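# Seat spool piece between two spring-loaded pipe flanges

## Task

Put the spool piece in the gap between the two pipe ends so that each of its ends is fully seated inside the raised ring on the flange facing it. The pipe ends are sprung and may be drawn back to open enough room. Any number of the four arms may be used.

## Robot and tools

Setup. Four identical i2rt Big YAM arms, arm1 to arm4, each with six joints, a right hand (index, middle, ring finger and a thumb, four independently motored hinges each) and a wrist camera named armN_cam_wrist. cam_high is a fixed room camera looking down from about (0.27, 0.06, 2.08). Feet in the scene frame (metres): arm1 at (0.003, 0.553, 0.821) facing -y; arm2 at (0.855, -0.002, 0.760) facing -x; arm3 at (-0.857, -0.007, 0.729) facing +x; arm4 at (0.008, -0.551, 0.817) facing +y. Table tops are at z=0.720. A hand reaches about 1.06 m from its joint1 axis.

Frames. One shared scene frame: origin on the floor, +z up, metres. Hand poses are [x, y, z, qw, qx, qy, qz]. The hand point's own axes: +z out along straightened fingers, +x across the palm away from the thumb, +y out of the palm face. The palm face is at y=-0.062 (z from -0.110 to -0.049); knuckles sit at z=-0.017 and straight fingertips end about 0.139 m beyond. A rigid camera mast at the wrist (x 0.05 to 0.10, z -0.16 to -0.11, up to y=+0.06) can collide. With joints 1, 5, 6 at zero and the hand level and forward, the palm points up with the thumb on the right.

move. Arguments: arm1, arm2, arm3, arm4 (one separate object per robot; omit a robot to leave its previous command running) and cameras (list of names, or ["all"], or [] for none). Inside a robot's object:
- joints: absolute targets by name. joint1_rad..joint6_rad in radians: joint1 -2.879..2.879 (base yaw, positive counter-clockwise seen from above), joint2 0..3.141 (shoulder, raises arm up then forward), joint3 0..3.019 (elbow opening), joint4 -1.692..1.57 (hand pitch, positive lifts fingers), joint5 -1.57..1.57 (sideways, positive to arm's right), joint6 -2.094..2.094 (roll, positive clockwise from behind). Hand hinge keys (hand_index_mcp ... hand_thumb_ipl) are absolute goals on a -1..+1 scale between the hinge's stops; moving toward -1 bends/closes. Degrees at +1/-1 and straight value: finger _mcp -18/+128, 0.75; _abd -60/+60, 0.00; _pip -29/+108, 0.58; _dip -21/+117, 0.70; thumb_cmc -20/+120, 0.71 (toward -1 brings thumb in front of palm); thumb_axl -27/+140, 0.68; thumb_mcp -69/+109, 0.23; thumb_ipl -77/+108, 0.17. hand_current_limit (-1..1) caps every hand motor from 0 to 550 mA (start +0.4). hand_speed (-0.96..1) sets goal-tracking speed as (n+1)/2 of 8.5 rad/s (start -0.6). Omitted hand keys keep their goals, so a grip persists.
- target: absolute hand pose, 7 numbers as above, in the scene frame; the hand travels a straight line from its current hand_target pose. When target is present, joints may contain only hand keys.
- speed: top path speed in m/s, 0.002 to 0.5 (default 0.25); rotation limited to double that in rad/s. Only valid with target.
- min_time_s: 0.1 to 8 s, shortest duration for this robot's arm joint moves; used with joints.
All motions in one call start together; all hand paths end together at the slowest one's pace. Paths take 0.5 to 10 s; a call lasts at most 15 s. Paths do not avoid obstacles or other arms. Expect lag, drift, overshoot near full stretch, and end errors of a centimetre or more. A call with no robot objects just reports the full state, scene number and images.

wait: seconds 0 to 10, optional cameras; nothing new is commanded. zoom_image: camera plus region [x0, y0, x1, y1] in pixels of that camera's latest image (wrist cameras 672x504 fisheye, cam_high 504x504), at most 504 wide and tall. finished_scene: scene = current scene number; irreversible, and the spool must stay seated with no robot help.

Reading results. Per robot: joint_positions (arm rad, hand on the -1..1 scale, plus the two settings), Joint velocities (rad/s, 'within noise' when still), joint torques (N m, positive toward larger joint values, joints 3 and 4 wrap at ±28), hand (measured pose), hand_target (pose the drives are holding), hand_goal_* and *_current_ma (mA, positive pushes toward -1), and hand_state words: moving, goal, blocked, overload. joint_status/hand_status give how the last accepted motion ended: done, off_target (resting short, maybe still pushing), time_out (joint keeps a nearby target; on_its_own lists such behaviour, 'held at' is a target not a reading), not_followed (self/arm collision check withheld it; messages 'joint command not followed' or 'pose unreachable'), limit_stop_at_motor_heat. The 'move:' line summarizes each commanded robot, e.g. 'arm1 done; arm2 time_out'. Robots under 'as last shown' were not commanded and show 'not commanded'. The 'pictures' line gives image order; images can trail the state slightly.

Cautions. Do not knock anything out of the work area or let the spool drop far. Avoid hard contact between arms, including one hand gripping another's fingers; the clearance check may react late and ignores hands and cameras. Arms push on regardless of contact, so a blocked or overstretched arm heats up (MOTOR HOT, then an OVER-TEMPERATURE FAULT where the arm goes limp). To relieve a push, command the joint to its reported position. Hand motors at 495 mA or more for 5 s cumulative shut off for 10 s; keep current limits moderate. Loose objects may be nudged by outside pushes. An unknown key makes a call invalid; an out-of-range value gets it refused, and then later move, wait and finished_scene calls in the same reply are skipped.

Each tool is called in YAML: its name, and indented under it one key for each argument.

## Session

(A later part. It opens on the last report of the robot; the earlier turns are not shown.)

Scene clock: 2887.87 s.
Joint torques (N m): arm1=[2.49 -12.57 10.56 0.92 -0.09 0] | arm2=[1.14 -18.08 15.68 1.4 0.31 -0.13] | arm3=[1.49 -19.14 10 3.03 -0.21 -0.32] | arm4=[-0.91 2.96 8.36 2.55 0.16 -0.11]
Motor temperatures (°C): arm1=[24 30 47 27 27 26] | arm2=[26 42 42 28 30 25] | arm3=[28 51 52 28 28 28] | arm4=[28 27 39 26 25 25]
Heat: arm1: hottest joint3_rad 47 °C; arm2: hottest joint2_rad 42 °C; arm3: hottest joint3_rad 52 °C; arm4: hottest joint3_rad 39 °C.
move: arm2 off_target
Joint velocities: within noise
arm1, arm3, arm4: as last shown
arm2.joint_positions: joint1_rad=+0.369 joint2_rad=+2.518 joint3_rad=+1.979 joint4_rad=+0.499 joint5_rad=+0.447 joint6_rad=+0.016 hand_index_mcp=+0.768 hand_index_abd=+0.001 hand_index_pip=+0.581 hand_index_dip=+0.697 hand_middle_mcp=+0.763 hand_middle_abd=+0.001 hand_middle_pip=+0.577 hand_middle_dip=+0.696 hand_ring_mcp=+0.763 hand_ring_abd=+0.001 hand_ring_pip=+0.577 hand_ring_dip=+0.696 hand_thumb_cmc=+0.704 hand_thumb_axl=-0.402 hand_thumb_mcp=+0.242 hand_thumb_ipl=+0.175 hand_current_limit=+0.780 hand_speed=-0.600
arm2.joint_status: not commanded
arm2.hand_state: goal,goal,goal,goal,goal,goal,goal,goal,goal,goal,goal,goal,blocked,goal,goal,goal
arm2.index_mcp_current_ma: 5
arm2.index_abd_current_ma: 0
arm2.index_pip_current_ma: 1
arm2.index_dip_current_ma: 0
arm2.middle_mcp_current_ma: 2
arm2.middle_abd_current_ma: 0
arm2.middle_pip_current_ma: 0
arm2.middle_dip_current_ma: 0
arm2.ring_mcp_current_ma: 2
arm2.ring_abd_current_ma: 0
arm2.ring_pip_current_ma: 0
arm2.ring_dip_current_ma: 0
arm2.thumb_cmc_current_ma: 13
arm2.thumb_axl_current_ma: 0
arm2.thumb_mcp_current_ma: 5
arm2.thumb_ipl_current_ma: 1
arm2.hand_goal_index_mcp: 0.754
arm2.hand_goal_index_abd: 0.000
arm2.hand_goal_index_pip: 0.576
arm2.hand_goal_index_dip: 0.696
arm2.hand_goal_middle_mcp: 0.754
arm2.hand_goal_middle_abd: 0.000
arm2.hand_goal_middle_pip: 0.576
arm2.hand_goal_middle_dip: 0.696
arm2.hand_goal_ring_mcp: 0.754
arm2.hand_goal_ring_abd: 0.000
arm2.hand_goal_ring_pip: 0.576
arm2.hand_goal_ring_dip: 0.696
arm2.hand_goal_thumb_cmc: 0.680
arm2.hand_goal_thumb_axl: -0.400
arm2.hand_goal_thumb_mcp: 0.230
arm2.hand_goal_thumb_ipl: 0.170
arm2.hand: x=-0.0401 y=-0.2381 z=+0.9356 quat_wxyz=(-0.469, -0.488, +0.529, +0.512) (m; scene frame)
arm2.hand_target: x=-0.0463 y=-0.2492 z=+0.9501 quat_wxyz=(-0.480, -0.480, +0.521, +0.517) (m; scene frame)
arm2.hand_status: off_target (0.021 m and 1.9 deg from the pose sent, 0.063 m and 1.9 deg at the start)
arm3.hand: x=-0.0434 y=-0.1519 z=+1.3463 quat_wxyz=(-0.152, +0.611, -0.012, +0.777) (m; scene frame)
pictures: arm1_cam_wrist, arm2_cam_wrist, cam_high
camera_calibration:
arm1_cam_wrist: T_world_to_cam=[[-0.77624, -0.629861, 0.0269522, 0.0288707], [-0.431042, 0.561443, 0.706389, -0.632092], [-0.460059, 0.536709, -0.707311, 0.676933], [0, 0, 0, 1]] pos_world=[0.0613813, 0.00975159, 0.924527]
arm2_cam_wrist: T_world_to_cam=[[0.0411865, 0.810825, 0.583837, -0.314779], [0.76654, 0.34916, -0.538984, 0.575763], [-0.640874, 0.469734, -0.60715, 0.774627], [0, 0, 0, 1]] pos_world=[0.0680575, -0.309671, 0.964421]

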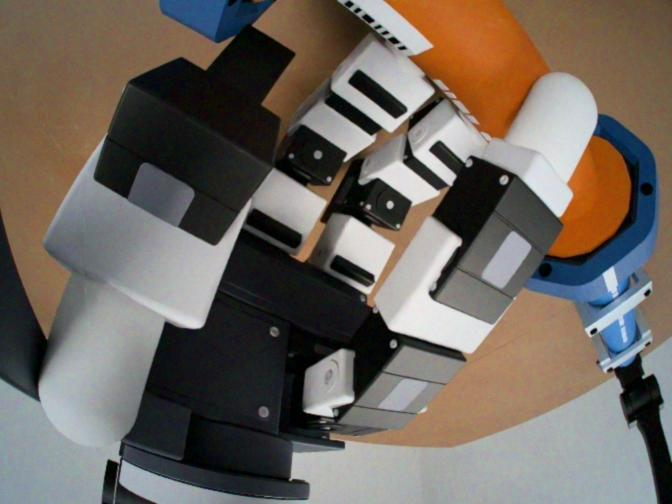

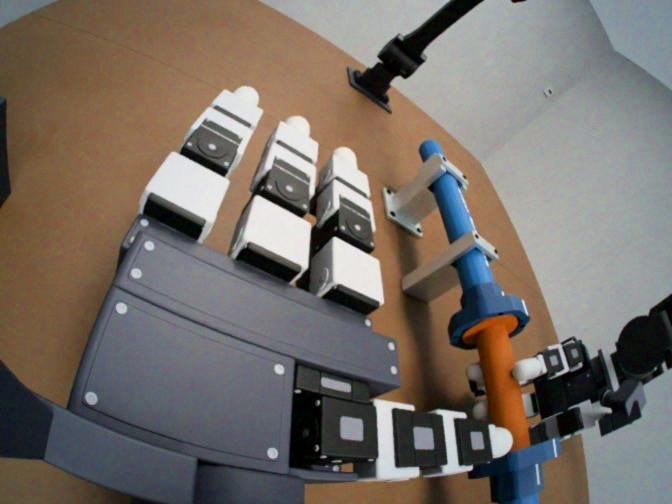

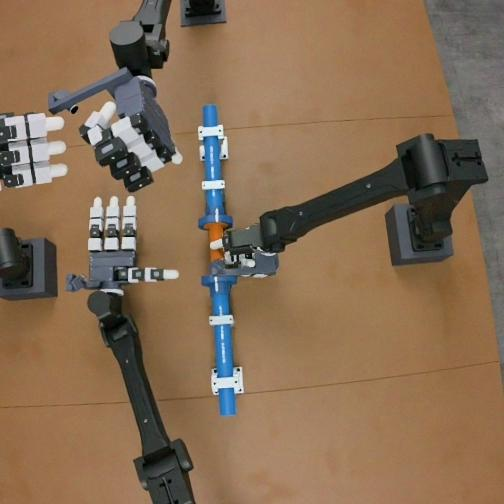

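move:
  arm2: {"target": [0.0700, -0.3200, 0.9700, -0.480, -0.480, 0.521, 0.518], "speed": 0.12}
  cameras: ["cam_high","arm2_cam_wrist"]

zoom_image:
  camera: "arm2_cam_wrist"
  region: [400, 200, 640, 460]

Scene clock: 2903.00 s.
Joint torques (N m): arm1=[2.49 -12.63 10.56 0.92 -0.09 -0.01] | arm2=[2.08 -20.78 8.02 2.44 0.32 -0.11] | arm3=[1.55 -19.19 10.02 2.93 -0.21 -0.33] | arm4=[-1.03 3.55 8.43 2.61 0.17 -0.05]
Motor temperatures (°C): arm1=[24 30 47 27 27 26] | arm2=[26 41 43 28 30 25] | arm3=[28 50 51 28 28 28] | arm4=[28 27 39 26 25 25]
Heat: arm1: hottest joint3_rad 47 °C; arm2: hottest joint3_rad 43 °C; arm3: hottest joint3_rad 51 °C; arm4: hottest joint3_rad 39 °C.
move: arm2 off_target
Joint velocities: within noise
arm1.joint_positions: joint1_rad=+0.071 joint2_rad=+1.745 joint3_rad=+0.946 joint4_rad=-0.678 joint5_rad=+0.022 joint6_rad=+0.061 hand_index_mcp=+0.124 hand_index_abd=-0.025 hand_index_pip=-0.388 hand_index_dip=+1.000 hand_middle_mcp=+0.125 hand_middle_abd=-0.020 hand_middle_pip=-0.385 hand_middle_dip=+1.000 hand_ring_mcp=-0.901 hand_ring_abd=+0.030 hand_ring_pip=-0.137 hand_ring_dip=+0.264 hand_thumb_cmc=-0.669 hand_thumb_axl=+0.676 hand_thumb_mcp=-0.072 hand_thumb_ipl=+0.188 hand_current_limit=+0.750 hand_speed=-0.700
arm1.joint_status: not commanded
arm1.hand_state: blocked,blocked,blocked,goal,blocked,goal,blocked,goal,goal,blocked,goal,goal,goal,goal,blocked,goal
arm1.index_mcp_current_ma: 329
arm1.index_abd_current_ma: -79
arm1.index_pip_current_ma: 161
arm1.index_dip_current_ma: 0
arm1.middle_mcp_current_ma: 332
arm1.middle_abd_current_ma: -59
arm1.middle_pip_current_ma: 175
arm1.middle_dip_current_ma: 0
arm1.ring_mcp_current_ma: -3
arm1.ring_abd_current_ma: 95
arm1.ring_pip_current_ma: 45
arm1.ring_dip_current_ma: 13
arm1.thumb_cmc_current_ma: -29
arm1.thumb_axl_current_ma: -8
arm1.thumb_mcp_current_ma: 373
arm1.thumb_ipl_current_ma: 97
arm1.hand_goal_index_mcp: 0.050
arm1.hand_goal_index_abd: 0.000
arm1.hand_goal_index_pip: -0.430
arm1.hand_goal_index_dip: 1.000
arm1.hand_goal_middle_mcp: 0.050
arm1.hand_goal_middle_abd: 0.000
arm1.hand_goal_middle_pip: -0.430
arm1.hand_goal_middle_dip: 1.000
arm1.hand_goal_ring_mcp: -0.900
arm1.hand_goal_ring_abd: 0.000
arm1.hand_goal_ring_pip: -0.150
arm1.hand_goal_ring_dip: 0.260
arm1.hand_goal_thumb_cmc: -0.660
arm1.hand_goal_thumb_axl: 0.678
arm1.hand_goal_thumb_mcp: -0.140
arm1.hand_goal_thumb_ipl: 0.168
arm1.hand: x=+0.0010 y=+0.0246 z=+0.8012 quat_wxyz=(+0.048, +0.999, -0.003, -0.004) (m; scene frame)
arm1.hand_target: x=+0.0100 y=-0.0075 z=+0.8351 quat_wxyz=(+0.087, +0.996, +0.003, -0.001) (m; scene frame)
arm1.hand_status: not commanded
arm2.joint_positions: joint1_rad=+0.521 joint2_rad=+2.366 joint3_rad=+1.684 joint4_rad=+0.625 joint5_rad=+0.601 joint6_rad=+0.016 hand_index_mcp=+0.768 hand_index_abd=+0.001 hand_index_pip=+0.581 hand_index_dip=+0.697 hand_middle_mcp=+0.763 hand_middle_abd=+0.001 hand_middle_pip=+0.577 hand_middle_dip=+0.696 hand_ring_mcp=+0.763 hand_ring_abd=+0.001 hand_ring_pip=+0.577 hand_ring_dip=+0.696 hand_thumb_cmc=+0.703 hand_thumb_axl=-0.402 hand_thumb_mcp=+0.241 hand_thumb_ipl=+0.175 hand_current_limit=+0.780 hand_speed=-0.600
arm2.joint_status: not commanded
arm2.hand_state: goal,goal,goal,goal,goal,goal,goal,goal,goal,goal,goal,goal,blocked,goal,goal,goal
arm2.index_mcp_current_ma: 5
arm2.index_abd_current_ma: 0
arm2.index_pip_current_ma: 1
arm2.index_dip_current_ma: 0
arm2.middle_mcp_current_ma: 2
arm2.middle_abd_current_ma: 0
arm2.middle_pip_current_ma: 0
arm2.middle_dip_current_ma: 0
arm2.ring_mcp_current_ma: 2
arm2.ring_abd_current_ma: 0
arm2.ring_pip_current_ma: 0
arm2.ring_dip_current_ma: 0
arm2.thumb_cmc_current_ma: 12
arm2.thumb_axl_current_ma: 0
arm2.thumb_mcp_current_ma: 5
arm2.thumb_ipl_current_ma: 1
arm2.hand_goal_index_mcp: 0.754
arm2.hand_goal_index_abd: 0.000
arm2.hand_goal_index_pip: 0.576
arm2.hand_goal_index_dip: 0.696
arm2.hand_goal_middle_mcp: 0.754
arm2.hand_goal_middle_abd: 0.000
arm2.hand_goal_middle_pip: 0.576
arm2.hand_goal_middle_dip: 0.696
arm2.hand_goal_ring_mcp: 0.754
arm2.hand_goal_ring_abd: 0.000
arm2.hand_goal_ring_pip: 0.576
arm2.hand_goal_ring_dip: 0.696
arm2.hand_goal_thumb_cmc: 0.680
arm2.hand_goal_thumb_axl: -0.400
arm2.hand_goal_thumb_mcp: 0.230
arm2.hand_goal_thumb_ipl: 0.170
arm2.hand: x=+0.0613 y=-0.3150 z=+0.9384 quat_wxyz=(-0.462, -0.494, +0.528, +0.513) (m; scene frame)
arm2.hand_target: x=+0.0693 y=-0.3199 z=+0.9695 quat_wxyz=(-0.480, -0.480, +0.521, +0.518) (m; scene frame)
arm2.hand_status: off_target (0.033 m and 2.8 deg from the pose sent, 0.141 m and 1.9 deg at the start)
arm3, arm4: as last shown
pictures: arm2_cam_wrist, cam_high
camera_calibration:
arm2_cam_wrist: T_world_to_cam=[[0.0355188, 0.802527, 0.595558, -0.2715], [0.773525, 0.35525, -0.524839, 0.514691], [-0.632769, 0.47932, -0.608157, 0.880818], [0, 0, 0, 1]] pos_world=[0.168872, -0.387152, 0.9675]

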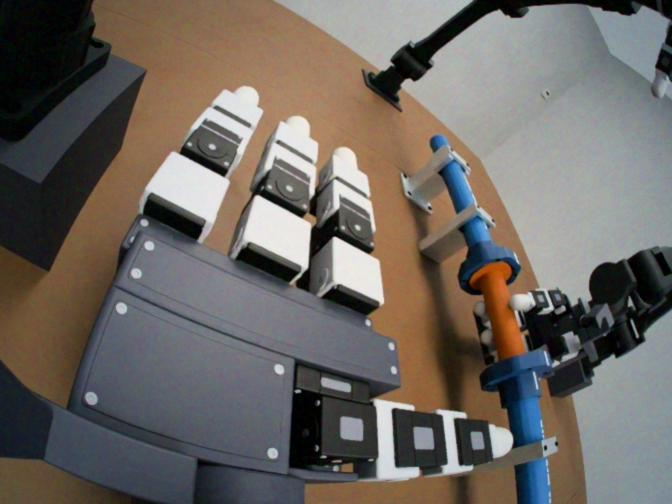

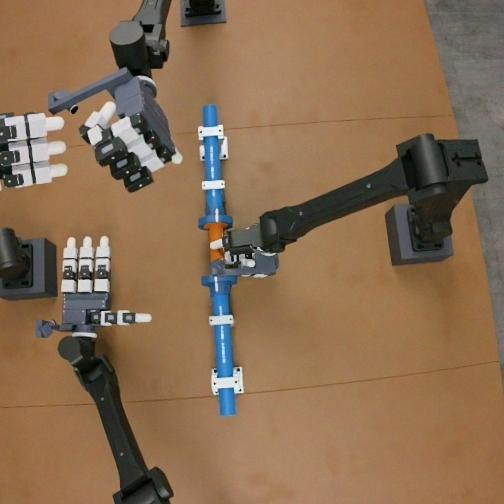

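Scaled by 1.938 from the camera's 672x504 image, which has a finer 960x720 frame.

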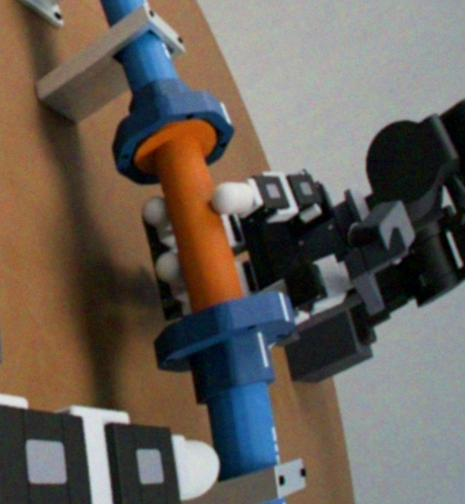

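move:
  arm1: {"target": [0.0060, 0.0080, 0.8230, 0.068, 0.9976, 0.000, -0.0025], "speed": 0.02}
  arm2: {"target": [0.2500, -0.3300, 1.0000, -0.480, -0.480, 0.521, 0.518], "speed": 0.12}
  cameras: ["cam_high","arm1_cam_wrist"]

zoom_image:
  camera: "cam_high"
  region: [195, 205, 250, 292]

zoom_image:
  camera: "arm1_cam_wrist"
  region: [500, 90, 672, 320]

Scene clock: 2918.33 s.
Joint torques (N m): arm1=[2.02 -12.69 8.49 0.58 -0.05 0.03] | arm2=[2.02 -16.21 6.68 2.26 0.32 -0.1] | arm3=[1.55 -18.73 10.03 3.03 -0.21 -0.32] | arm4=[-1.38 3.49 8.32 2.73 0.19 -0.11]
Motor temperatures (°C): arm1=[24 30 47 27 27 26] | arm2=[26 43 41 28 30 25] | arm3=[28 50 50 28 28 28] | arm4=[28 27 39 26 25 25]
Heat: arm1: hottest joint3_rad 47 °C; arm2: hottest joint2_rad 43 °C; arm3: hottest joint2_rad 50 °C; arm4: hottest joint3_rad 39 °C.
move: arm1 off_target; arm2 off_target
Joint velocities: within noise
arm1.joint_positions: joint1_rad=+0.071 joint2_rad=+1.745 joint3_rad=+0.946 joint4_rad=-0.682 joint5_rad=+0.022 joint6_rad=+0.061 hand_index_mcp=+0.124 hand_index_abd=-0.025 hand_index_pip=-0.388 hand_index_dip=+1.000 hand_middle_mcp=+0.125 hand_middle_abd=-0.020 hand_middle_pip=-0.385 hand_middle_dip=+1.000 hand_ring_mcp=-0.901 hand_ring_abd=+0.030 hand_ring_pip=-0.137 hand_ring_dip=+0.264 hand_thumb_cmc=-0.669 hand_thumb_axl=+0.676 hand_thumb_mcp=-0.072 hand_thumb_ipl=+0.188 hand_current_limit=+0.750 hand_speed=-0.700
arm1.joint_status: not commanded
arm1.hand_state: blocked,blocked,blocked,goal,blocked,goal,blocked,goal,goal,blocked,goal,goal,goal,goal,blocked,goal
arm1.index_mcp_current_ma: 329
arm1.index_abd_current_ma: -79
arm1.index_pip_current_ma: 161
arm1.index_dip_current_ma: 0
arm1.middle_mcp_current_ma: 332
arm1.middle_abd_current_ma: -59
arm1.middle_pip_current_ma: 177
arm1.middle_dip_current_ma: 0
arm1.ring_mcp_current_ma: -2
arm1.ring_abd_current_ma: 95
arm1.ring_pip_current_ma: 42
arm1.ring_dip_current_ma: 13
arm1.thumb_cmc_current_ma: -29
arm1.thumb_axl_current_ma: -8
arm1.thumb_mcp_current_ma: 373
arm1.thumb_ipl_current_ma: 97
arm1.hand_goal_index_mcp: 0.050
arm1.hand_goal_index_abd: 0.000
arm1.hand_goal_index_pip: -0.430
arm1.hand_goal_index_dip: 1.000
arm1.hand_goal_middle_mcp: 0.050
arm1.hand_goal_middle_abd: 0.000
arm1.hand_goal_middle_pip: -0.430
arm1.hand_goal_middle_dip: 1.000
arm1.hand_goal_ring_mcp: -0.900
arm1.hand_goal_ring_abd: 0.000
arm1.hand_goal_ring_pip: -0.150
arm1.hand_goal_ring_dip: 0.260
arm1.hand_goal_thumb_cmc: -0.660
arm1.hand_goal_thumb_axl: 0.678
arm1.hand_goal_thumb_mcp: -0.140
arm1.hand_goal_thumb_ipl: 0.168
arm1.hand: x=+0.0013 y=+0.0257 z=+0.8007 quat_wxyz=(+0.046, +0.999, -0.002, -0.004) (m; scene frame)
arm1.hand_target: x=+0.0059 y=+0.0088 z=+0.8231 quat_wxyz=(+0.068, +0.998, +0.000, -0.002) (m; scene frame)
arm1.hand_status: off_target (0.029 m and 2.6 deg from the pose sent, 0.028 m and 2.3 deg at the start)
arm2.joint_positions: joint1_rad=+0.694 joint2_rad=+2.035 joint3_rad=+1.154 joint4_rad=+0.831 joint5_rad=+0.776 joint6_rad=+0.016 hand_index_mcp=+0.768 hand_index_abd=+0.001 hand_index_pip=+0.581 hand_index_dip=+0.697 hand_middle_mcp=+0.763 hand_middle_abd=+0.001 hand_middle_pip=+0.577 hand_middle_dip=+0.696 hand_ring_mcp=+0.763 hand_ring_abd=+0.001 hand_ring_pip=+0.577 hand_ring_dip=+0.696 hand_thumb_cmc=+0.703 hand_thumb_axl=-0.402 hand_thumb_mcp=+0.241 hand_thumb_ipl=+0.175 hand_current_limit=+0.780 hand_speed=-0.600
arm2.joint_status: not commanded
arm2.hand_state: goal,goal,goal,goal,goal,goal,goal,goal,goal,goal,goal,goal,blocked,goal,goal,goal
arm2.index_mcp_current_ma: 5
arm2.index_abd_current_ma: 0
arm2.index_pip_current_ma: 1
arm2.index_dip_current_ma: 0
arm2.middle_mcp_current_ma: 2
arm2.middle_abd_current_ma: 0
arm2.middle_pip_current_ma: 0
arm2.middle_dip_current_ma: 0
arm2.ring_mcp_current_ma: 2
arm2.ring_abd_current_ma: 0
arm2.ring_pip_current_ma: 0
arm2.ring_dip_current_ma: 0
arm2.thumb_cmc_current_ma: 12
arm2.thumb_axl_current_ma: 0
arm2.thumb_mcp_current_ma: 5
arm2.thumb_ipl_current_ma: 1
arm2.hand_goal_index_mcp: 0.754
arm2.hand_goal_index_abd: 0.000
arm2.hand_goal_index_pip: 0.576
arm2.hand_goal_index_dip: 0.696
arm2.hand_goal_middle_mcp: 0.754
arm2.hand_goal_middle_abd: 0.000
arm2.hand_goal_middle_pip: 0.576
arm2.hand_goal_middle_dip: 0.696
arm2.hand_goal_ring_mcp: 0.754
arm2.hand_goal_ring_abd: 0.000
arm2.hand_goal_ring_pip: 0.576
arm2.hand_goal_ring_dip: 0.696
arm2.hand_goal_thumb_cmc: 0.680
arm2.hand_goal_thumb_axl: -0.400
arm2.hand_goal_thumb_mcp: 0.230
arm2.hand_goal_thumb_ipl: 0.170
arm2.hand: x=+0.2409 y=-0.3273 z=+0.9789 quat_wxyz=(-0.464, -0.492, +0.525, +0.517) (m; scene frame)
arm2.hand_target: x=+0.2496 y=-0.3299 z=+0.9994 quat_wxyz=(-0.480, -0.480, +0.521, +0.518) (m; scene frame)
arm2.hand_status: off_target (0.023 m and 2.3 deg from the pose sent, 0.199 m and 2.8 deg at the start)
arm3, arm4: as last shown
pictures: arm1_cam_wrist, cam_high
camera_calibration:
arm1_cam_wrist: T_world_to_cam=[[-0.775492, -0.630899, 0.0240545, 0.0321435], [-0.431719, 0.557693, 0.708941, -0.634155], [-0.460685, 0.539393, -0.704858, 0.674065], [0, 0, 0, 1]] pos_world=[0.0616819, 0.0103569, 0.923925]

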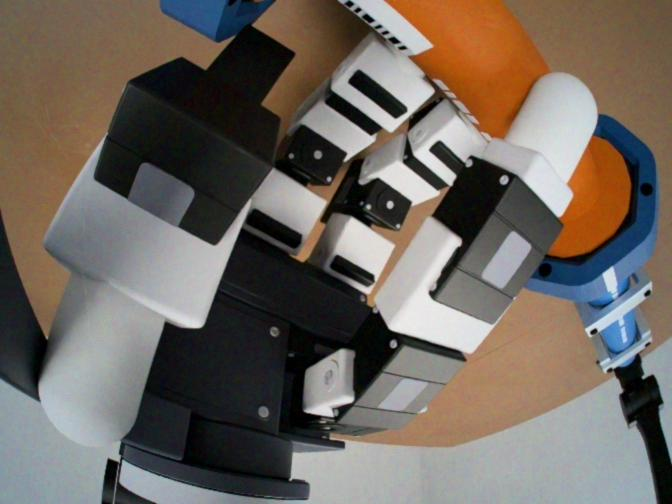

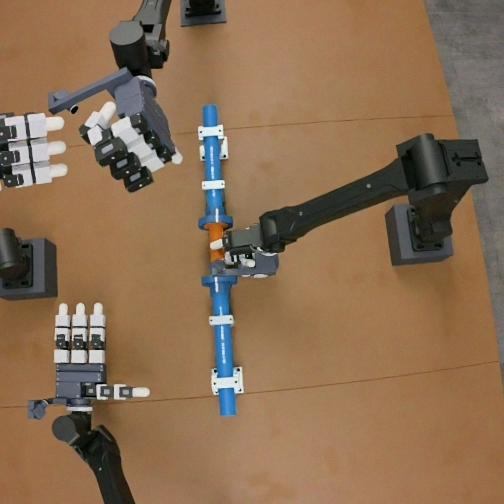

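Scaled by 5.793 from the camera's 504x504 image, which has a finer 720x720 frame.

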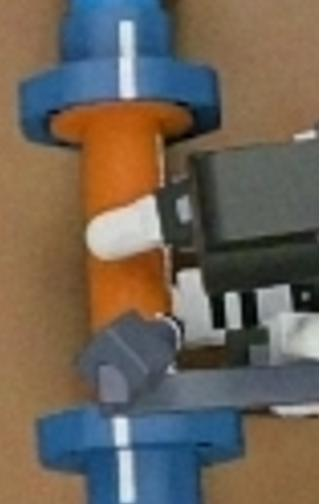

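Scaled by 2.191 from the camera's 672x504 image, which has a finer 960x720 frame.

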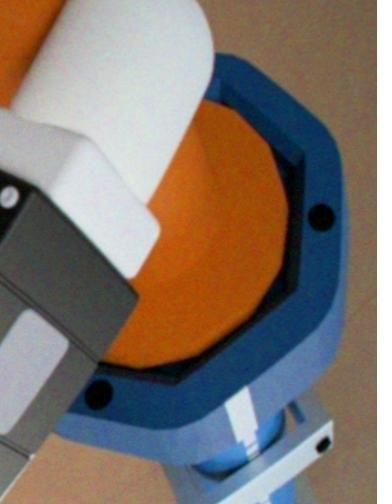

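move:
  arm1: {"joints": {"hand_index_mcp": 0.12, "hand_middle_mcp": 0.12, "hand_thumb_mcp": -0.075, "hand_index_pip": -0.39, "hand_middle_pip": -0.39}}
  cameras: ["cam_high","arm1_cam_wrist"]

zoom_image:
  camera: "cam_high"
  region: [195, 205, 250, 292]

zoom_image:
  camera: "arm1_cam_wrist"
  region: [500, 90, 672, 320]

Scene clock: 2926.93 s.
Joint torques (N m): arm1=[2.02 -12.69 8.51 0.62 -0.04 0.03] | arm2=[1.9 -15.74 6.69 2.28 0.3 -0.09] | arm3=[1.85 -18.9 10.07 3.08 -0.22 -0.33] | arm4=[-0.79 3.08 8.14 2.7 0.18 -0.11]
Motor temperatures (°C): arm1=[24 30 46 27 27 26] | arm2=[26 43 40 28 30 25] | arm3=[28 50 50 28 28 28] | arm4=[28 27 39 26 25 25]
Heat: arm1: hottest joint3_rad 46 °C; arm2: hottest joint2_rad 43 °C; arm3: hottest joint2_rad 50 °C; arm4: hottest joint3_rad 39 °C.
move: arm1 done
Joint velocities: within noise
arm1.joint_positions: joint1_rad=+0.071 joint2_rad=+1.745 joint3_rad=+0.946 joint4_rad=-0.683 joint5_rad=+0.022 joint6_rad=+0.061 hand_index_mcp=+0.134 hand_index_abd=-0.005 hand_index_pip=-0.381 hand_index_dip=+1.000 hand_middle_mcp=+0.134 hand_middle_abd=-0.005 hand_middle_pip=-0.377 hand_middle_dip=+1.000 hand_ring_mcp=-0.901 hand_ring_abd=+0.030 hand_ring_pip=-0.137 hand_ring_dip=+0.264 hand_thumb_cmc=-0.669 hand_thumb_axl=+0.676 hand_thumb_mcp=-0.069 hand_thumb_ipl=+0.177 hand_current_limit=+0.750 hand_speed=-0.700
arm1.joint_status: all done
arm1.hand_state: goal,goal,goal,goal,goal,goal,goal,goal,goal,blocked,goal,goal,goal,goal,goal,goal
arm1.index_mcp_current_ma: 50
arm1.index_abd_current_ma: -13
arm1.index_pip_current_ma: 29
arm1.index_dip_current_ma: 0
arm1.middle_mcp_current_ma: 49
arm1.middle_abd_current_ma: -14
arm1.middle_pip_current_ma: 43
arm1.middle_dip_current_ma: 0
arm1.ring_mcp_current_ma: -2
arm1.ring_abd_current_ma: 95
arm1.ring_pip_current_ma: 42
arm1.ring_dip_current_ma: 13
arm1.thumb_cmc_current_ma: -29
arm1.thumb_axl_current_ma: -8
arm1.thumb_mcp_current_ma: 20
arm1.thumb_ipl_current_ma: 42
arm1.hand_goal_index_mcp: 0.120
arm1.hand_goal_index_abd: 0.000
arm1.hand_goal_index_pip: -0.390
arm1.hand_goal_index_dip: 1.000
arm1.hand_goal_middle_mcp: 0.120
arm1.hand_goal_middle_abd: 0.000
arm1.hand_goal_middle_pip: -0.390
arm1.hand_goal_middle_dip: 1.000
arm1.hand_goal_ring_mcp: -0.900
arm1.hand_goal_ring_abd: 0.000
arm1.hand_goal_ring_pip: -0.150
arm1.hand_goal_ring_dip: 0.260
arm1.hand_goal_thumb_cmc: -0.660
arm1.hand_goal_thumb_axl: 0.678
arm1.hand_goal_thumb_mcp: -0.074
arm1.hand_goal_thumb_ipl: 0.168
arm1.hand: x=+0.0013 y=+0.0259 z=+0.8006 quat_wxyz=(+0.045, +0.999, -0.002, -0.004) (m; scene frame)
arm1.hand_target: x=+0.0059 y=+0.0088 z=+0.8230 quat_wxyz=(+0.068, +0.998, +0.000, -0.002) (m; scene frame)
arm1.hand_status: not commanded
arm2, arm3, arm4: as last shown
pictures: arm1_cam_wrist, cam_high
camera_calibration:
arm1_cam_wrist: T_world_to_cam=[[-0.775454, -0.630963, 0.0235736, 0.0326523], [-0.431721, 0.55709, 0.709414, -0.634571], [-0.460747, 0.539941, -0.704398, 0.673513], [0, 0, 0, 1]] pos_world=[0.0616819, 0.0104581, 0.923825]

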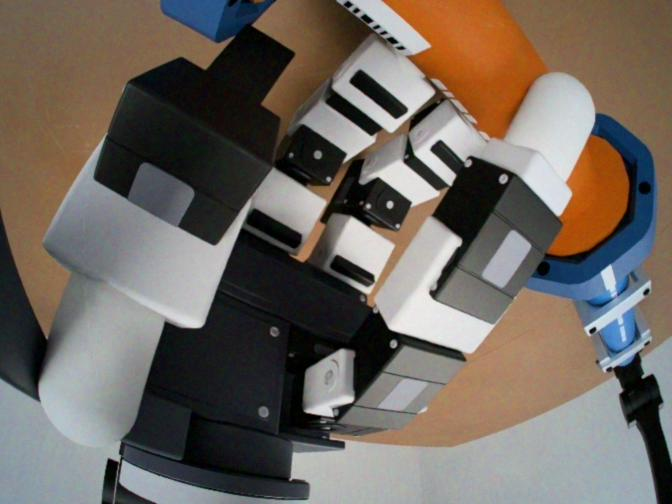

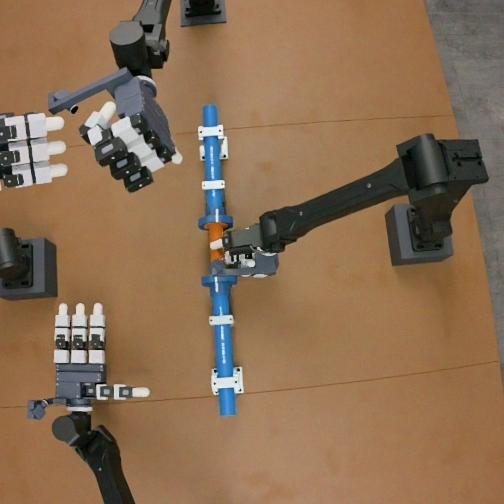

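Scaled by 5.793 from the camera's 504x504 image, which has a finer 720x720 frame.

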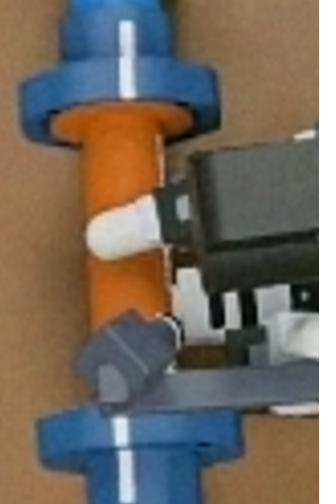

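Scaled by 2.191 from the camera's 672x504 image, which has a finer 960x720 frame.

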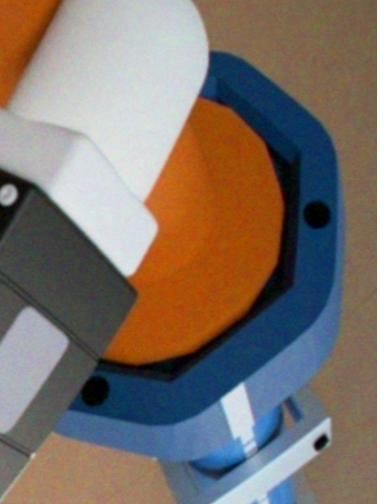

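move:
  arm1: {"joints": {"hand_index_mcp": 0.18, "hand_middle_mcp": 0.18, "hand_thumb_mcp": -0.01, "hand_index_pip": -0.36, "hand_middle_pip": -0.36}}
  cameras: ["cam_high","arm1_cam_wrist"]

zoom_image:
  camera: "cam_high"
  region: [195, 205, 250, 292]

zoom_image:
  camera: "arm1_cam_wrist"
  region: [500, 90, 672, 320]

Scene clock: 2939.37 s.
Joint torques (N m): arm1=[2.02 -12.69 8.5 0.61 -0.04 0.03] | arm2=[1.55 -15.74 6.72 2.18 0.3 -0.1] | arm3=[1.73 -19.19 10.06 3.02 -0.21 -0.33] | arm4=[-0.62 2.96 8.27 2.55 0.22 -0.07]
Motor temperatures (°C): arm1=[24 30 45 27 27 26] | arm2=[26 43 38 28 29 25] | arm3=[28 50 50 28 28 28] | arm4=[28 27 39 26 25 25]
Heat: arm1: hottest joint3_rad 45 °C; arm2: hottest joint2_rad 43 °C; arm3: hottest joint2_rad 50 °C; arm4: hottest joint3_rad 39 °C.
move: arm1 done
Joint velocities: within noise
arm1.joint_positions: joint1_rad=+0.071 joint2_rad=+1.745 joint3_rad=+0.946 joint4_rad=-0.683 joint5_rad=+0.022 joint6_rad=+0.061 hand_index_mcp=+0.186 hand_index_abd=-0.003 hand_index_pip=-0.360 hand_index_dip=+1.000 hand_middle_mcp=+0.185 hand_middle_abd=-0.003 hand_middle_pip=-0.360 hand_middle_dip=+1.000 hand_ring_mcp=-0.901 hand_ring_abd=+0.030 hand_ring_pip=-0.137 hand_ring_dip=+0.264 hand_thumb_cmc=-0.663 hand_thumb_axl=+0.676 hand_thumb_mcp=-0.021 hand_thumb_ipl=+0.169 hand_current_limit=+0.750 hand_speed=-0.700
arm1.joint_status: all done
arm1.hand_state: goal,goal,goal,goal,goal,goal,goal,goal,goal,blocked,goal,goal,goal,goal,goal,goal
arm1.index_mcp_current_ma: 18
arm1.index_abd_current_ma: -8
arm1.index_pip_current_ma: 0
arm1.index_dip_current_ma: 0
arm1.middle_mcp_current_ma: 16
arm1.middle_abd_current_ma: -7
arm1.middle_pip_current_ma: 1
arm1.middle_dip_current_ma: 0
arm1.ring_mcp_current_ma: -2
arm1.ring_abd_current_ma: 95
arm1.ring_pip_current_ma: 42
arm1.ring_dip_current_ma: 13
arm1.thumb_cmc_current_ma: -7
arm1.thumb_axl_current_ma: -8
arm1.thumb_mcp_current_ma: -50
arm1.thumb_ipl_current_ma: 4
arm1.hand_goal_index_mcp: 0.180
arm1.hand_goal_index_abd: 0.000
arm1.hand_goal_index_pip: -0.360
arm1.hand_goal_index_dip: 1.000
arm1.hand_goal_middle_mcp: 0.180
arm1.hand_goal_middle_abd: 0.000
arm1.hand_goal_middle_pip: -0.360
arm1.hand_goal_middle_dip: 1.000
arm1.hand_goal_ring_mcp: -0.900
arm1.hand_goal_ring_abd: 0.000
arm1.hand_goal_ring_pip: -0.150
arm1.hand_goal_ring_dip: 0.260
arm1.hand_goal_thumb_cmc: -0.660
arm1.hand_goal_thumb_axl: 0.678
arm1.hand_goal_thumb_mcp: -0.010
arm1.hand_goal_thumb_ipl: 0.168
arm1.hand: x=+0.0013 y=+0.0259 z=+0.8006 quat_wxyz=(+0.045, +0.999, -0.002, -0.004) (m; scene frame)
arm1.hand_target: x=+0.0059 y=+0.0088 z=+0.8230 quat_wxyz=(+0.068, +0.998, +0.000, -0.002) (m; scene frame)
arm1.hand_status: not commanded
arm2, arm3, arm4: as last shown
pictures: arm1_cam_wrist, cam_high
camera_calibration:
arm1_cam_wrist: T_world_to_cam=[[-0.775454, -0.630963, 0.0235736, 0.0326523], [-0.431721, 0.55709, 0.709414, -0.634571], [-0.460747, 0.539941, -0.704398, 0.673513], [0, 0, 0, 1]] pos_world=[0.0616819, 0.0104581, 0.923825]

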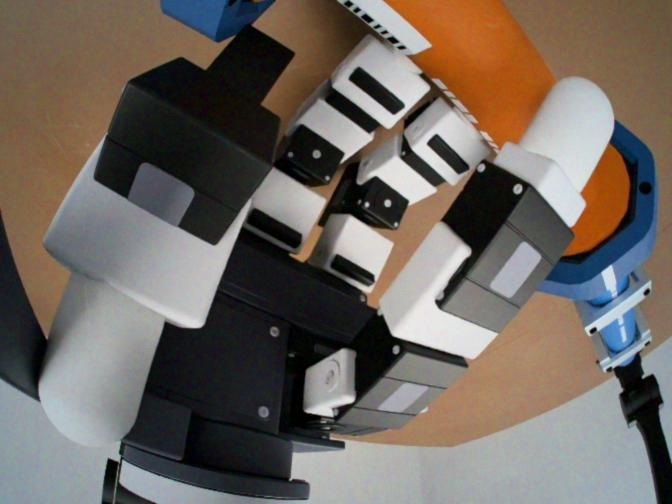

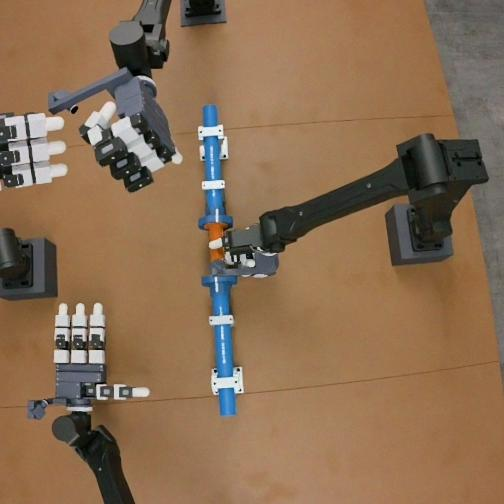

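Scaled by 5.793 from the camera's 504x504 image, which has a finer 720x720 frame.

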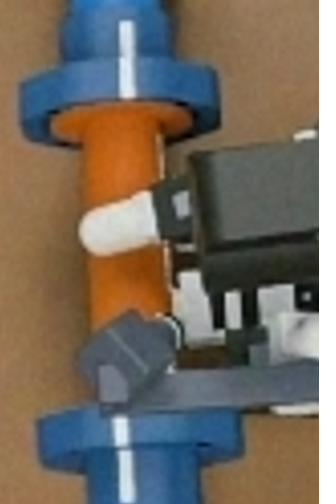

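Scaled by 2.191 from the camera's 672x504 image, which has a finer 960x720 frame.

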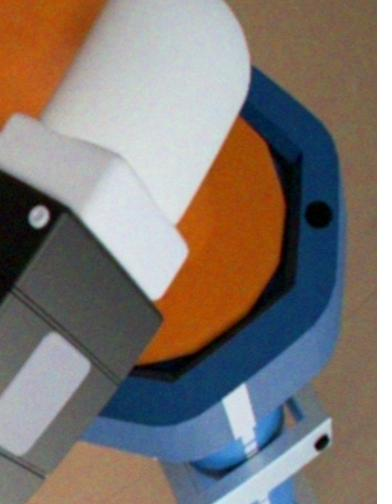

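move:
  arm1: {"joints": {"hand_index_mcp": 0.33, "hand_middle_mcp": 0.33, "hand_thumb_mcp": 0.23}}
  cameras: ["cam_high","arm1_cam_wrist"]

zoom_image:
  camera: "cam_high"
  region: [195, 205, 250, 292]

Scene clock: 2974.10 s.
Joint torques (N m): arm1=[2.02 -12.69 8.49 0.59 -0.05 0.03] | arm2=[1.38 -15.97 6.6 2.21 0.27 -0.14] | arm3=[1.61 -18.96 10.14 3.02 -0.2 -0.32] | arm4=[-1.14 3.9 8.51 2.7 0.22 -0.11]
Motor temperatures (°C): arm1=[24 30 44 27 27 26] | arm2=[26 43 36 28 29 25] | arm3=[28 49 50 28 27 28] | arm4=[28 27 39 26 25 25]
Heat: arm1: hottest joint3_rad 44 °C; arm2: hottest joint2_rad 43 °C; arm3: hottest joint3_rad 50 °C; arm4: hottest joint3_rad 39 °C.
move: arm1 done
Joint velocities: within noise
arm1.joint_positions: joint1_rad=+0.071 joint2_rad=+1.745 joint3_rad=+0.946 joint4_rad=-0.683 joint5_rad=+0.022 joint6_rad=+0.061 hand_index_mcp=+0.334 hand_index_abd=-0.003 hand_index_pip=-0.360 hand_index_dip=+1.000 hand_middle_mcp=+0.334 hand_middle_abd=-0.003 hand_middle_pip=-0.360 hand_middle_dip=+1.000 hand_ring_mcp=-0.901 hand_ring_abd=+0.030 hand_ring_pip=-0.137 hand_ring_dip=+0.264 hand_thumb_cmc=-0.663 hand_thumb_axl=+0.676 hand_thumb_mcp=+0.218 hand_thumb_ipl=+0.169 hand_current_limit=+0.750 hand_speed=-0.700
arm1.joint_status: all done
arm1.hand_state: goal,goal,goal,goal,goal,goal,goal,goal,goal,blocked,goal,goal,goal,goal,goal,goal
arm1.index_mcp_current_ma: 12
arm1.index_abd_current_ma: -8
arm1.index_pip_current_ma: 0
arm1.index_dip_current_ma: 0
arm1.middle_mcp_current_ma: 11
arm1.middle_abd_current_ma: -7
arm1.middle_pip_current_ma: 1
arm1.middle_dip_current_ma: 0
arm1.ring_mcp_current_ma: -2
arm1.ring_abd_current_ma: 95
arm1.ring_pip_current_ma: 42
arm1.ring_dip_current_ma: 13
arm1.thumb_cmc_current_ma: -7
arm1.thumb_axl_current_ma: -8
arm1.thumb_mcp_current_ma: -53
arm1.thumb_ipl_current_ma: 3
arm1.hand_goal_index_mcp: 0.330
arm1.hand_goal_index_abd: 0.000
arm1.hand_goal_index_pip: -0.360
arm1.hand_goal_index_dip: 1.000
arm1.hand_goal_middle_mcp: 0.330
arm1.hand_goal_middle_abd: 0.000
arm1.hand_goal_middle_pip: -0.360
arm1.hand_goal_middle_dip: 1.000
arm1.hand_goal_ring_mcp: -0.900
arm1.hand_goal_ring_abd: 0.000
arm1.hand_goal_ring_pip: -0.150
arm1.hand_goal_ring_dip: 0.260
arm1.hand_goal_thumb_cmc: -0.660
arm1.hand_goal_thumb_axl: 0.678
arm1.hand_goal_thumb_mcp: 0.230
arm1.hand_goal_thumb_ipl: 0.168
arm1.hand: x=+0.0013 y=+0.0259 z=+0.8006 quat_wxyz=(+0.045, +0.999, -0.002, -0.004) (m; scene frame)
arm1.hand_target: x=+0.0059 y=+0.0088 z=+0.8230 quat_wxyz=(+0.068, +0.998, +0.000, -0.002) (m; scene frame)
arm1.hand_status: not commanded
arm2, arm3, arm4: as last shown
pictures: arm1_cam_wrist, cam_high
camera_calibration:
arm1_cam_wrist: T_world_to_cam=[[-0.775454, -0.630963, 0.0235736, 0.0326523], [-0.431721, 0.55709, 0.709414, -0.634571], [-0.460747, 0.539941, -0.704398, 0.673513], [0, 0, 0, 1]] pos_world=[0.0616819, 0.0104581, 0.923825]

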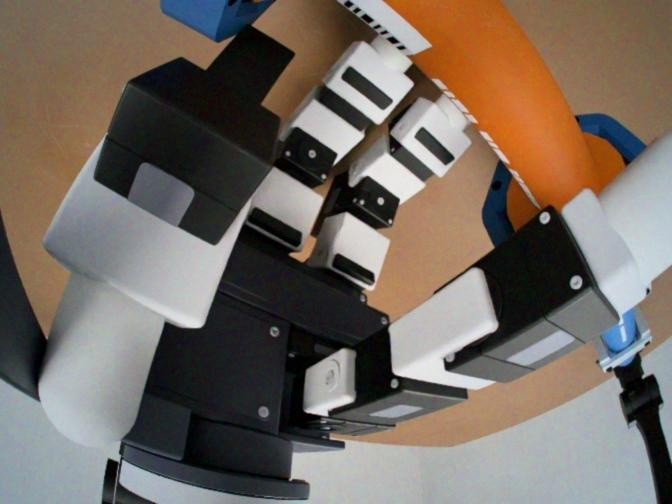

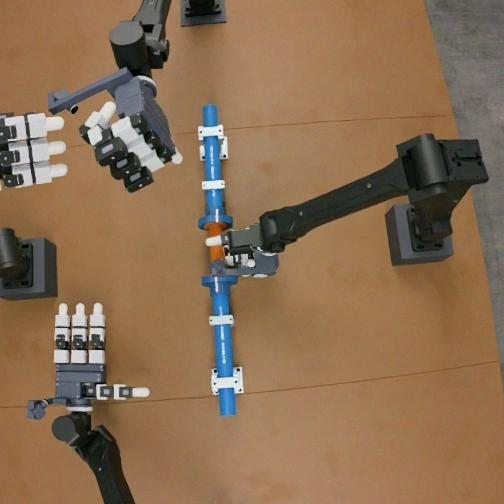

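Scaled by 5.793 from the camera's 504x504 image, which has a finer 720x720 frame.

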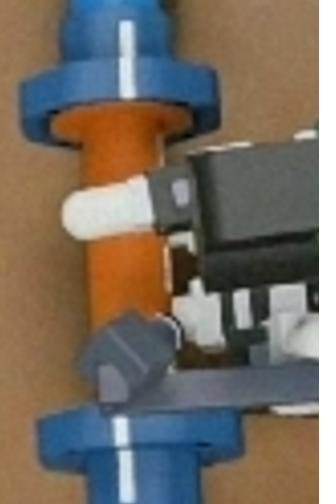

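move:
  arm1: {"target": [0.0080, 0.1300, 0.8280, 0.068, 0.9976, 0.000, -0.0025], "speed": 0.04}
  cameras: ["cam_high","arm1_cam_wrist"]

zoom_image:
  camera: "cam_high"
  region: [195, 205, 250, 292]

Scene clock: 2987.17 s.
Joint torques (N m): arm1=[2.26 -8.64 6.19 1.55 0.11 0.08] | arm2=[1.67 -15.62 6.79 2.19 0.31 -0.07] | arm3=[1.61 -19.14 10.09 2.97 -0.21 -0.32] | arm4=[-0.56 3.02 8.16 2.54 0.19 -0.09]
Motor temperatures (°C): arm1=[24 30 43 27 27 26] | arm2=[26 42 35 28 29 25] | arm3=[28 49 50 28 27 28] | arm4=[28 27 39 26 25 25]
Heat: arm1: hottest joint3_rad 43 °C; arm2: hottest joint2_rad 42 °C; arm3: hottest joint3_rad 50 °C; arm4: hottest joint3_rad 39 °C.
move: arm1 off_target
Joint velocities: within noise
arm1.joint_positions: joint1_rad=+0.100 joint2_rad=+1.463 joint3_rad=+0.638 joint4_rad=-0.651 joint5_rad=+0.022 joint6_rad=+0.087 hand_index_mcp=+0.334 hand_index_abd=-0.003 hand_index_pip=-0.360 hand_index_dip=+1.000 hand_middle_mcp=+0.334 hand_middle_abd=-0.003 hand_middle_pip=-0.360 hand_middle_dip=+1.000 hand_ring_mcp=-0.901 hand_ring_abd=+0.030 hand_ring_pip=-0.137 hand_ring_dip=+0.264 hand_thumb_cmc=-0.663 hand_thumb_axl=+0.676 hand_thumb_mcp=+0.218 hand_thumb_ipl=+0.169 hand_current_limit=+0.750 hand_speed=-0.700
arm1.joint_status: not commanded
arm1.hand_state: goal,goal,goal,goal,goal,goal,goal,goal,goal,blocked,goal,goal,goal,goal,goal,goal
arm1.index_mcp_current_ma: 13
arm1.index_abd_current_ma: -8
arm1.index_pip_current_ma: 0
arm1.index_dip_current_ma: 0
arm1.middle_mcp_current_ma: 12
arm1.middle_abd_current_ma: -7
arm1.middle_pip_current_ma: 1
arm1.middle_dip_current_ma: 0
arm1.ring_mcp_current_ma: -2
arm1.ring_abd_current_ma: 95
arm1.ring_pip_current_ma: 42
arm1.ring_dip_current_ma: 13
arm1.thumb_cmc_current_ma: -7
arm1.thumb_axl_current_ma: -8
arm1.thumb_mcp_current_ma: -52
arm1.thumb_ipl_current_ma: 3
arm1.hand_goal_index_mcp: 0.330
arm1.hand_goal_index_abd: 0.000
arm1.hand_goal_index_pip: -0.360
arm1.hand_goal_index_dip: 1.000
arm1.hand_goal_middle_mcp: 0.330
arm1.hand_goal_middle_abd: 0.000
arm1.hand_goal_middle_pip: -0.360
arm1.hand_goal_middle_dip: 1.000
arm1.hand_goal_ring_mcp: -0.900
arm1.hand_goal_ring_abd: 0.000
arm1.hand_goal_ring_pip: -0.150
arm1.hand_goal_ring_dip: 0.260
arm1.hand_goal_thumb_cmc: -0.660
arm1.hand_goal_thumb_axl: 0.678
arm1.hand_goal_thumb_mcp: 0.230
arm1.hand_goal_thumb_ipl: 0.168
arm1.hand: x=+0.0044 y=+0.1376 z=+0.8169 quat_wxyz=(+0.049, +0.999, +0.000, -0.003) (m; scene frame)
arm1.hand_target: x=+0.0080 y=+0.1302 z=+0.8279 quat_wxyz=(+0.068, +0.998, +0.000, -0.002) (m; scene frame)
arm1.hand_status: off_target (0.014 m and 2.2 deg from the pose sent, 0.108 m and 2.6 deg at the start)
arm2, arm3: as last shown
arm4.joint_positions: joint1_rad=+0.260 joint2_rad=+0.524 joint3_rad=+1.368 joint4_rad=-1.198 joint5_rad=+0.064 joint6_rad=+1.102 hand_index_mcp=+0.755 hand_index_abd=+0.001 hand_index_pip=+0.577 hand_index_dip=+0.696 hand_middle_mcp=+0.755 hand_middle_abd=+0.001 hand_middle_pip=+0.577 hand_middle_dip=+0.696 hand_ring_mcp=+0.756 hand_ring_abd=+0.001 hand_ring_pip=+0.577 hand_ring_dip=+0.696 hand_thumb_cmc=+0.715 hand_thumb_axl=+0.677 hand_thumb_mcp=+0.226 hand_thumb_ipl=+0.168 hand_current_limit=+0.400 hand_speed=-0.600
arm4.joint_status: not commanded
arm4.hand_state: goal,goal,goal,goal,goal,goal,goal,goal,goal,goal,goal,goal,goal,goal,goal,goal
arm4.index_mcp_current_ma: 0
arm4.index_abd_current_ma: 0
arm4.index_pip_current_ma: 0
arm4.index_dip_current_ma: 0
arm4.middle_mcp_current_ma: 0
arm4.middle_abd_current_ma: 0
arm4.middle_pip_current_ma: 0
arm4.middle_dip_current_ma: 0
arm4.ring_mcp_current_ma: 0
arm4.ring_abd_current_ma: 0
arm4.ring_pip_current_ma: 0
arm4.ring_dip_current_ma: 0
arm4.thumb_cmc_current_ma: 0
arm4.thumb_axl_current_ma: 0
arm4.thumb_mcp_current_ma: 0
arm4.thumb_ipl_current_ma: 0
arm4.hand_goal_index_mcp: 0.754
arm4.hand_goal_index_abd: 0.000
arm4.hand_goal_index_pip: 0.576
arm4.hand_goal_index_dip: 0.696
arm4.hand_goal_middle_mcp: 0.754
arm4.hand_goal_middle_abd: 0.000
arm4.hand_goal_middle_pip: 0.576
arm4.hand_goal_middle_dip: 0.696
arm4.hand_goal_ring_mcp: 0.754
arm4.hand_goal_ring_abd: 0.000
arm4.hand_goal_ring_pip: 0.576
arm4.hand_goal_ring_dip: 0.696
arm4.hand_goal_thumb_cmc: 0.714
arm4.hand_goal_thumb_axl: 0.678
arm4.hand_goal_thumb_mcp: 0.226
arm4.hand_goal_thumb_ipl: 0.168
arm4.hand: x=+0.0360 y=-0.3143 z=+1.4136 quat_wxyz=(-0.335, +0.346, +0.746, +0.459) (m; scene frame)
arm4.hand_target: x=+0.0370 y=-0.3183 z=+1.4262 quat_wxyz=(-0.342, +0.343, +0.739, +0.469) (m; scene frame)
arm4.hand_status: not commanded
pictures: arm1_cam_wrist, cam_high
camera_calibration:
arm1_cam_wrist: T_world_to_cam=[[-0.773588, -0.63315, 0.0261088, 0.103381], [-0.434891, 0.560419, 0.70484, -0.703702], [-0.460902, 0.533902, -0.708885, 0.630604], [0, 0, 0, 1]] pos_world=[0.0645865, 0.123143, 0.940324]

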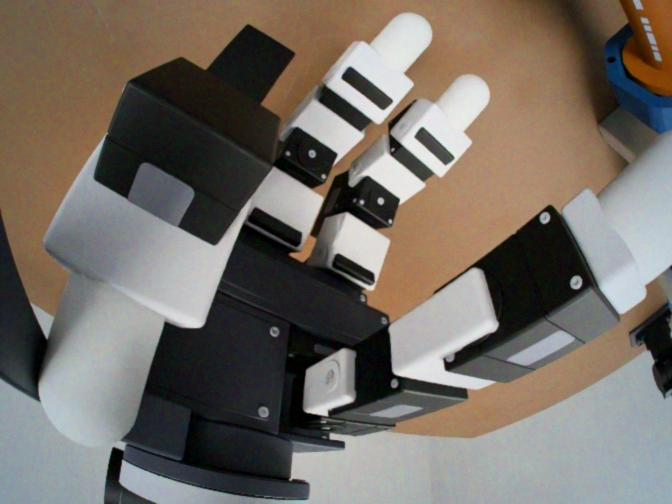

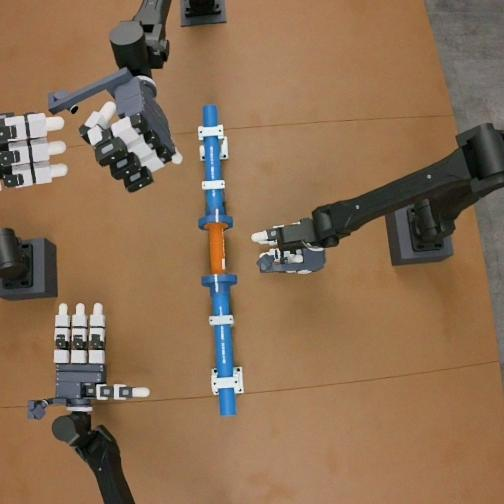

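Scaled by 5.793 from the camera's 504x504 image, which has a finer 720x720 frame.

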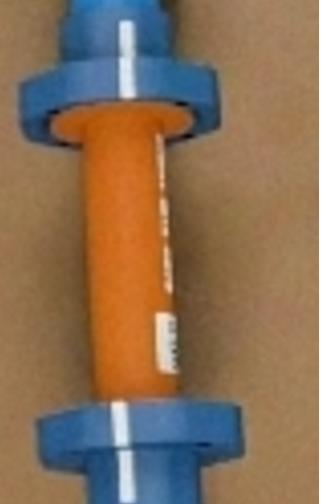

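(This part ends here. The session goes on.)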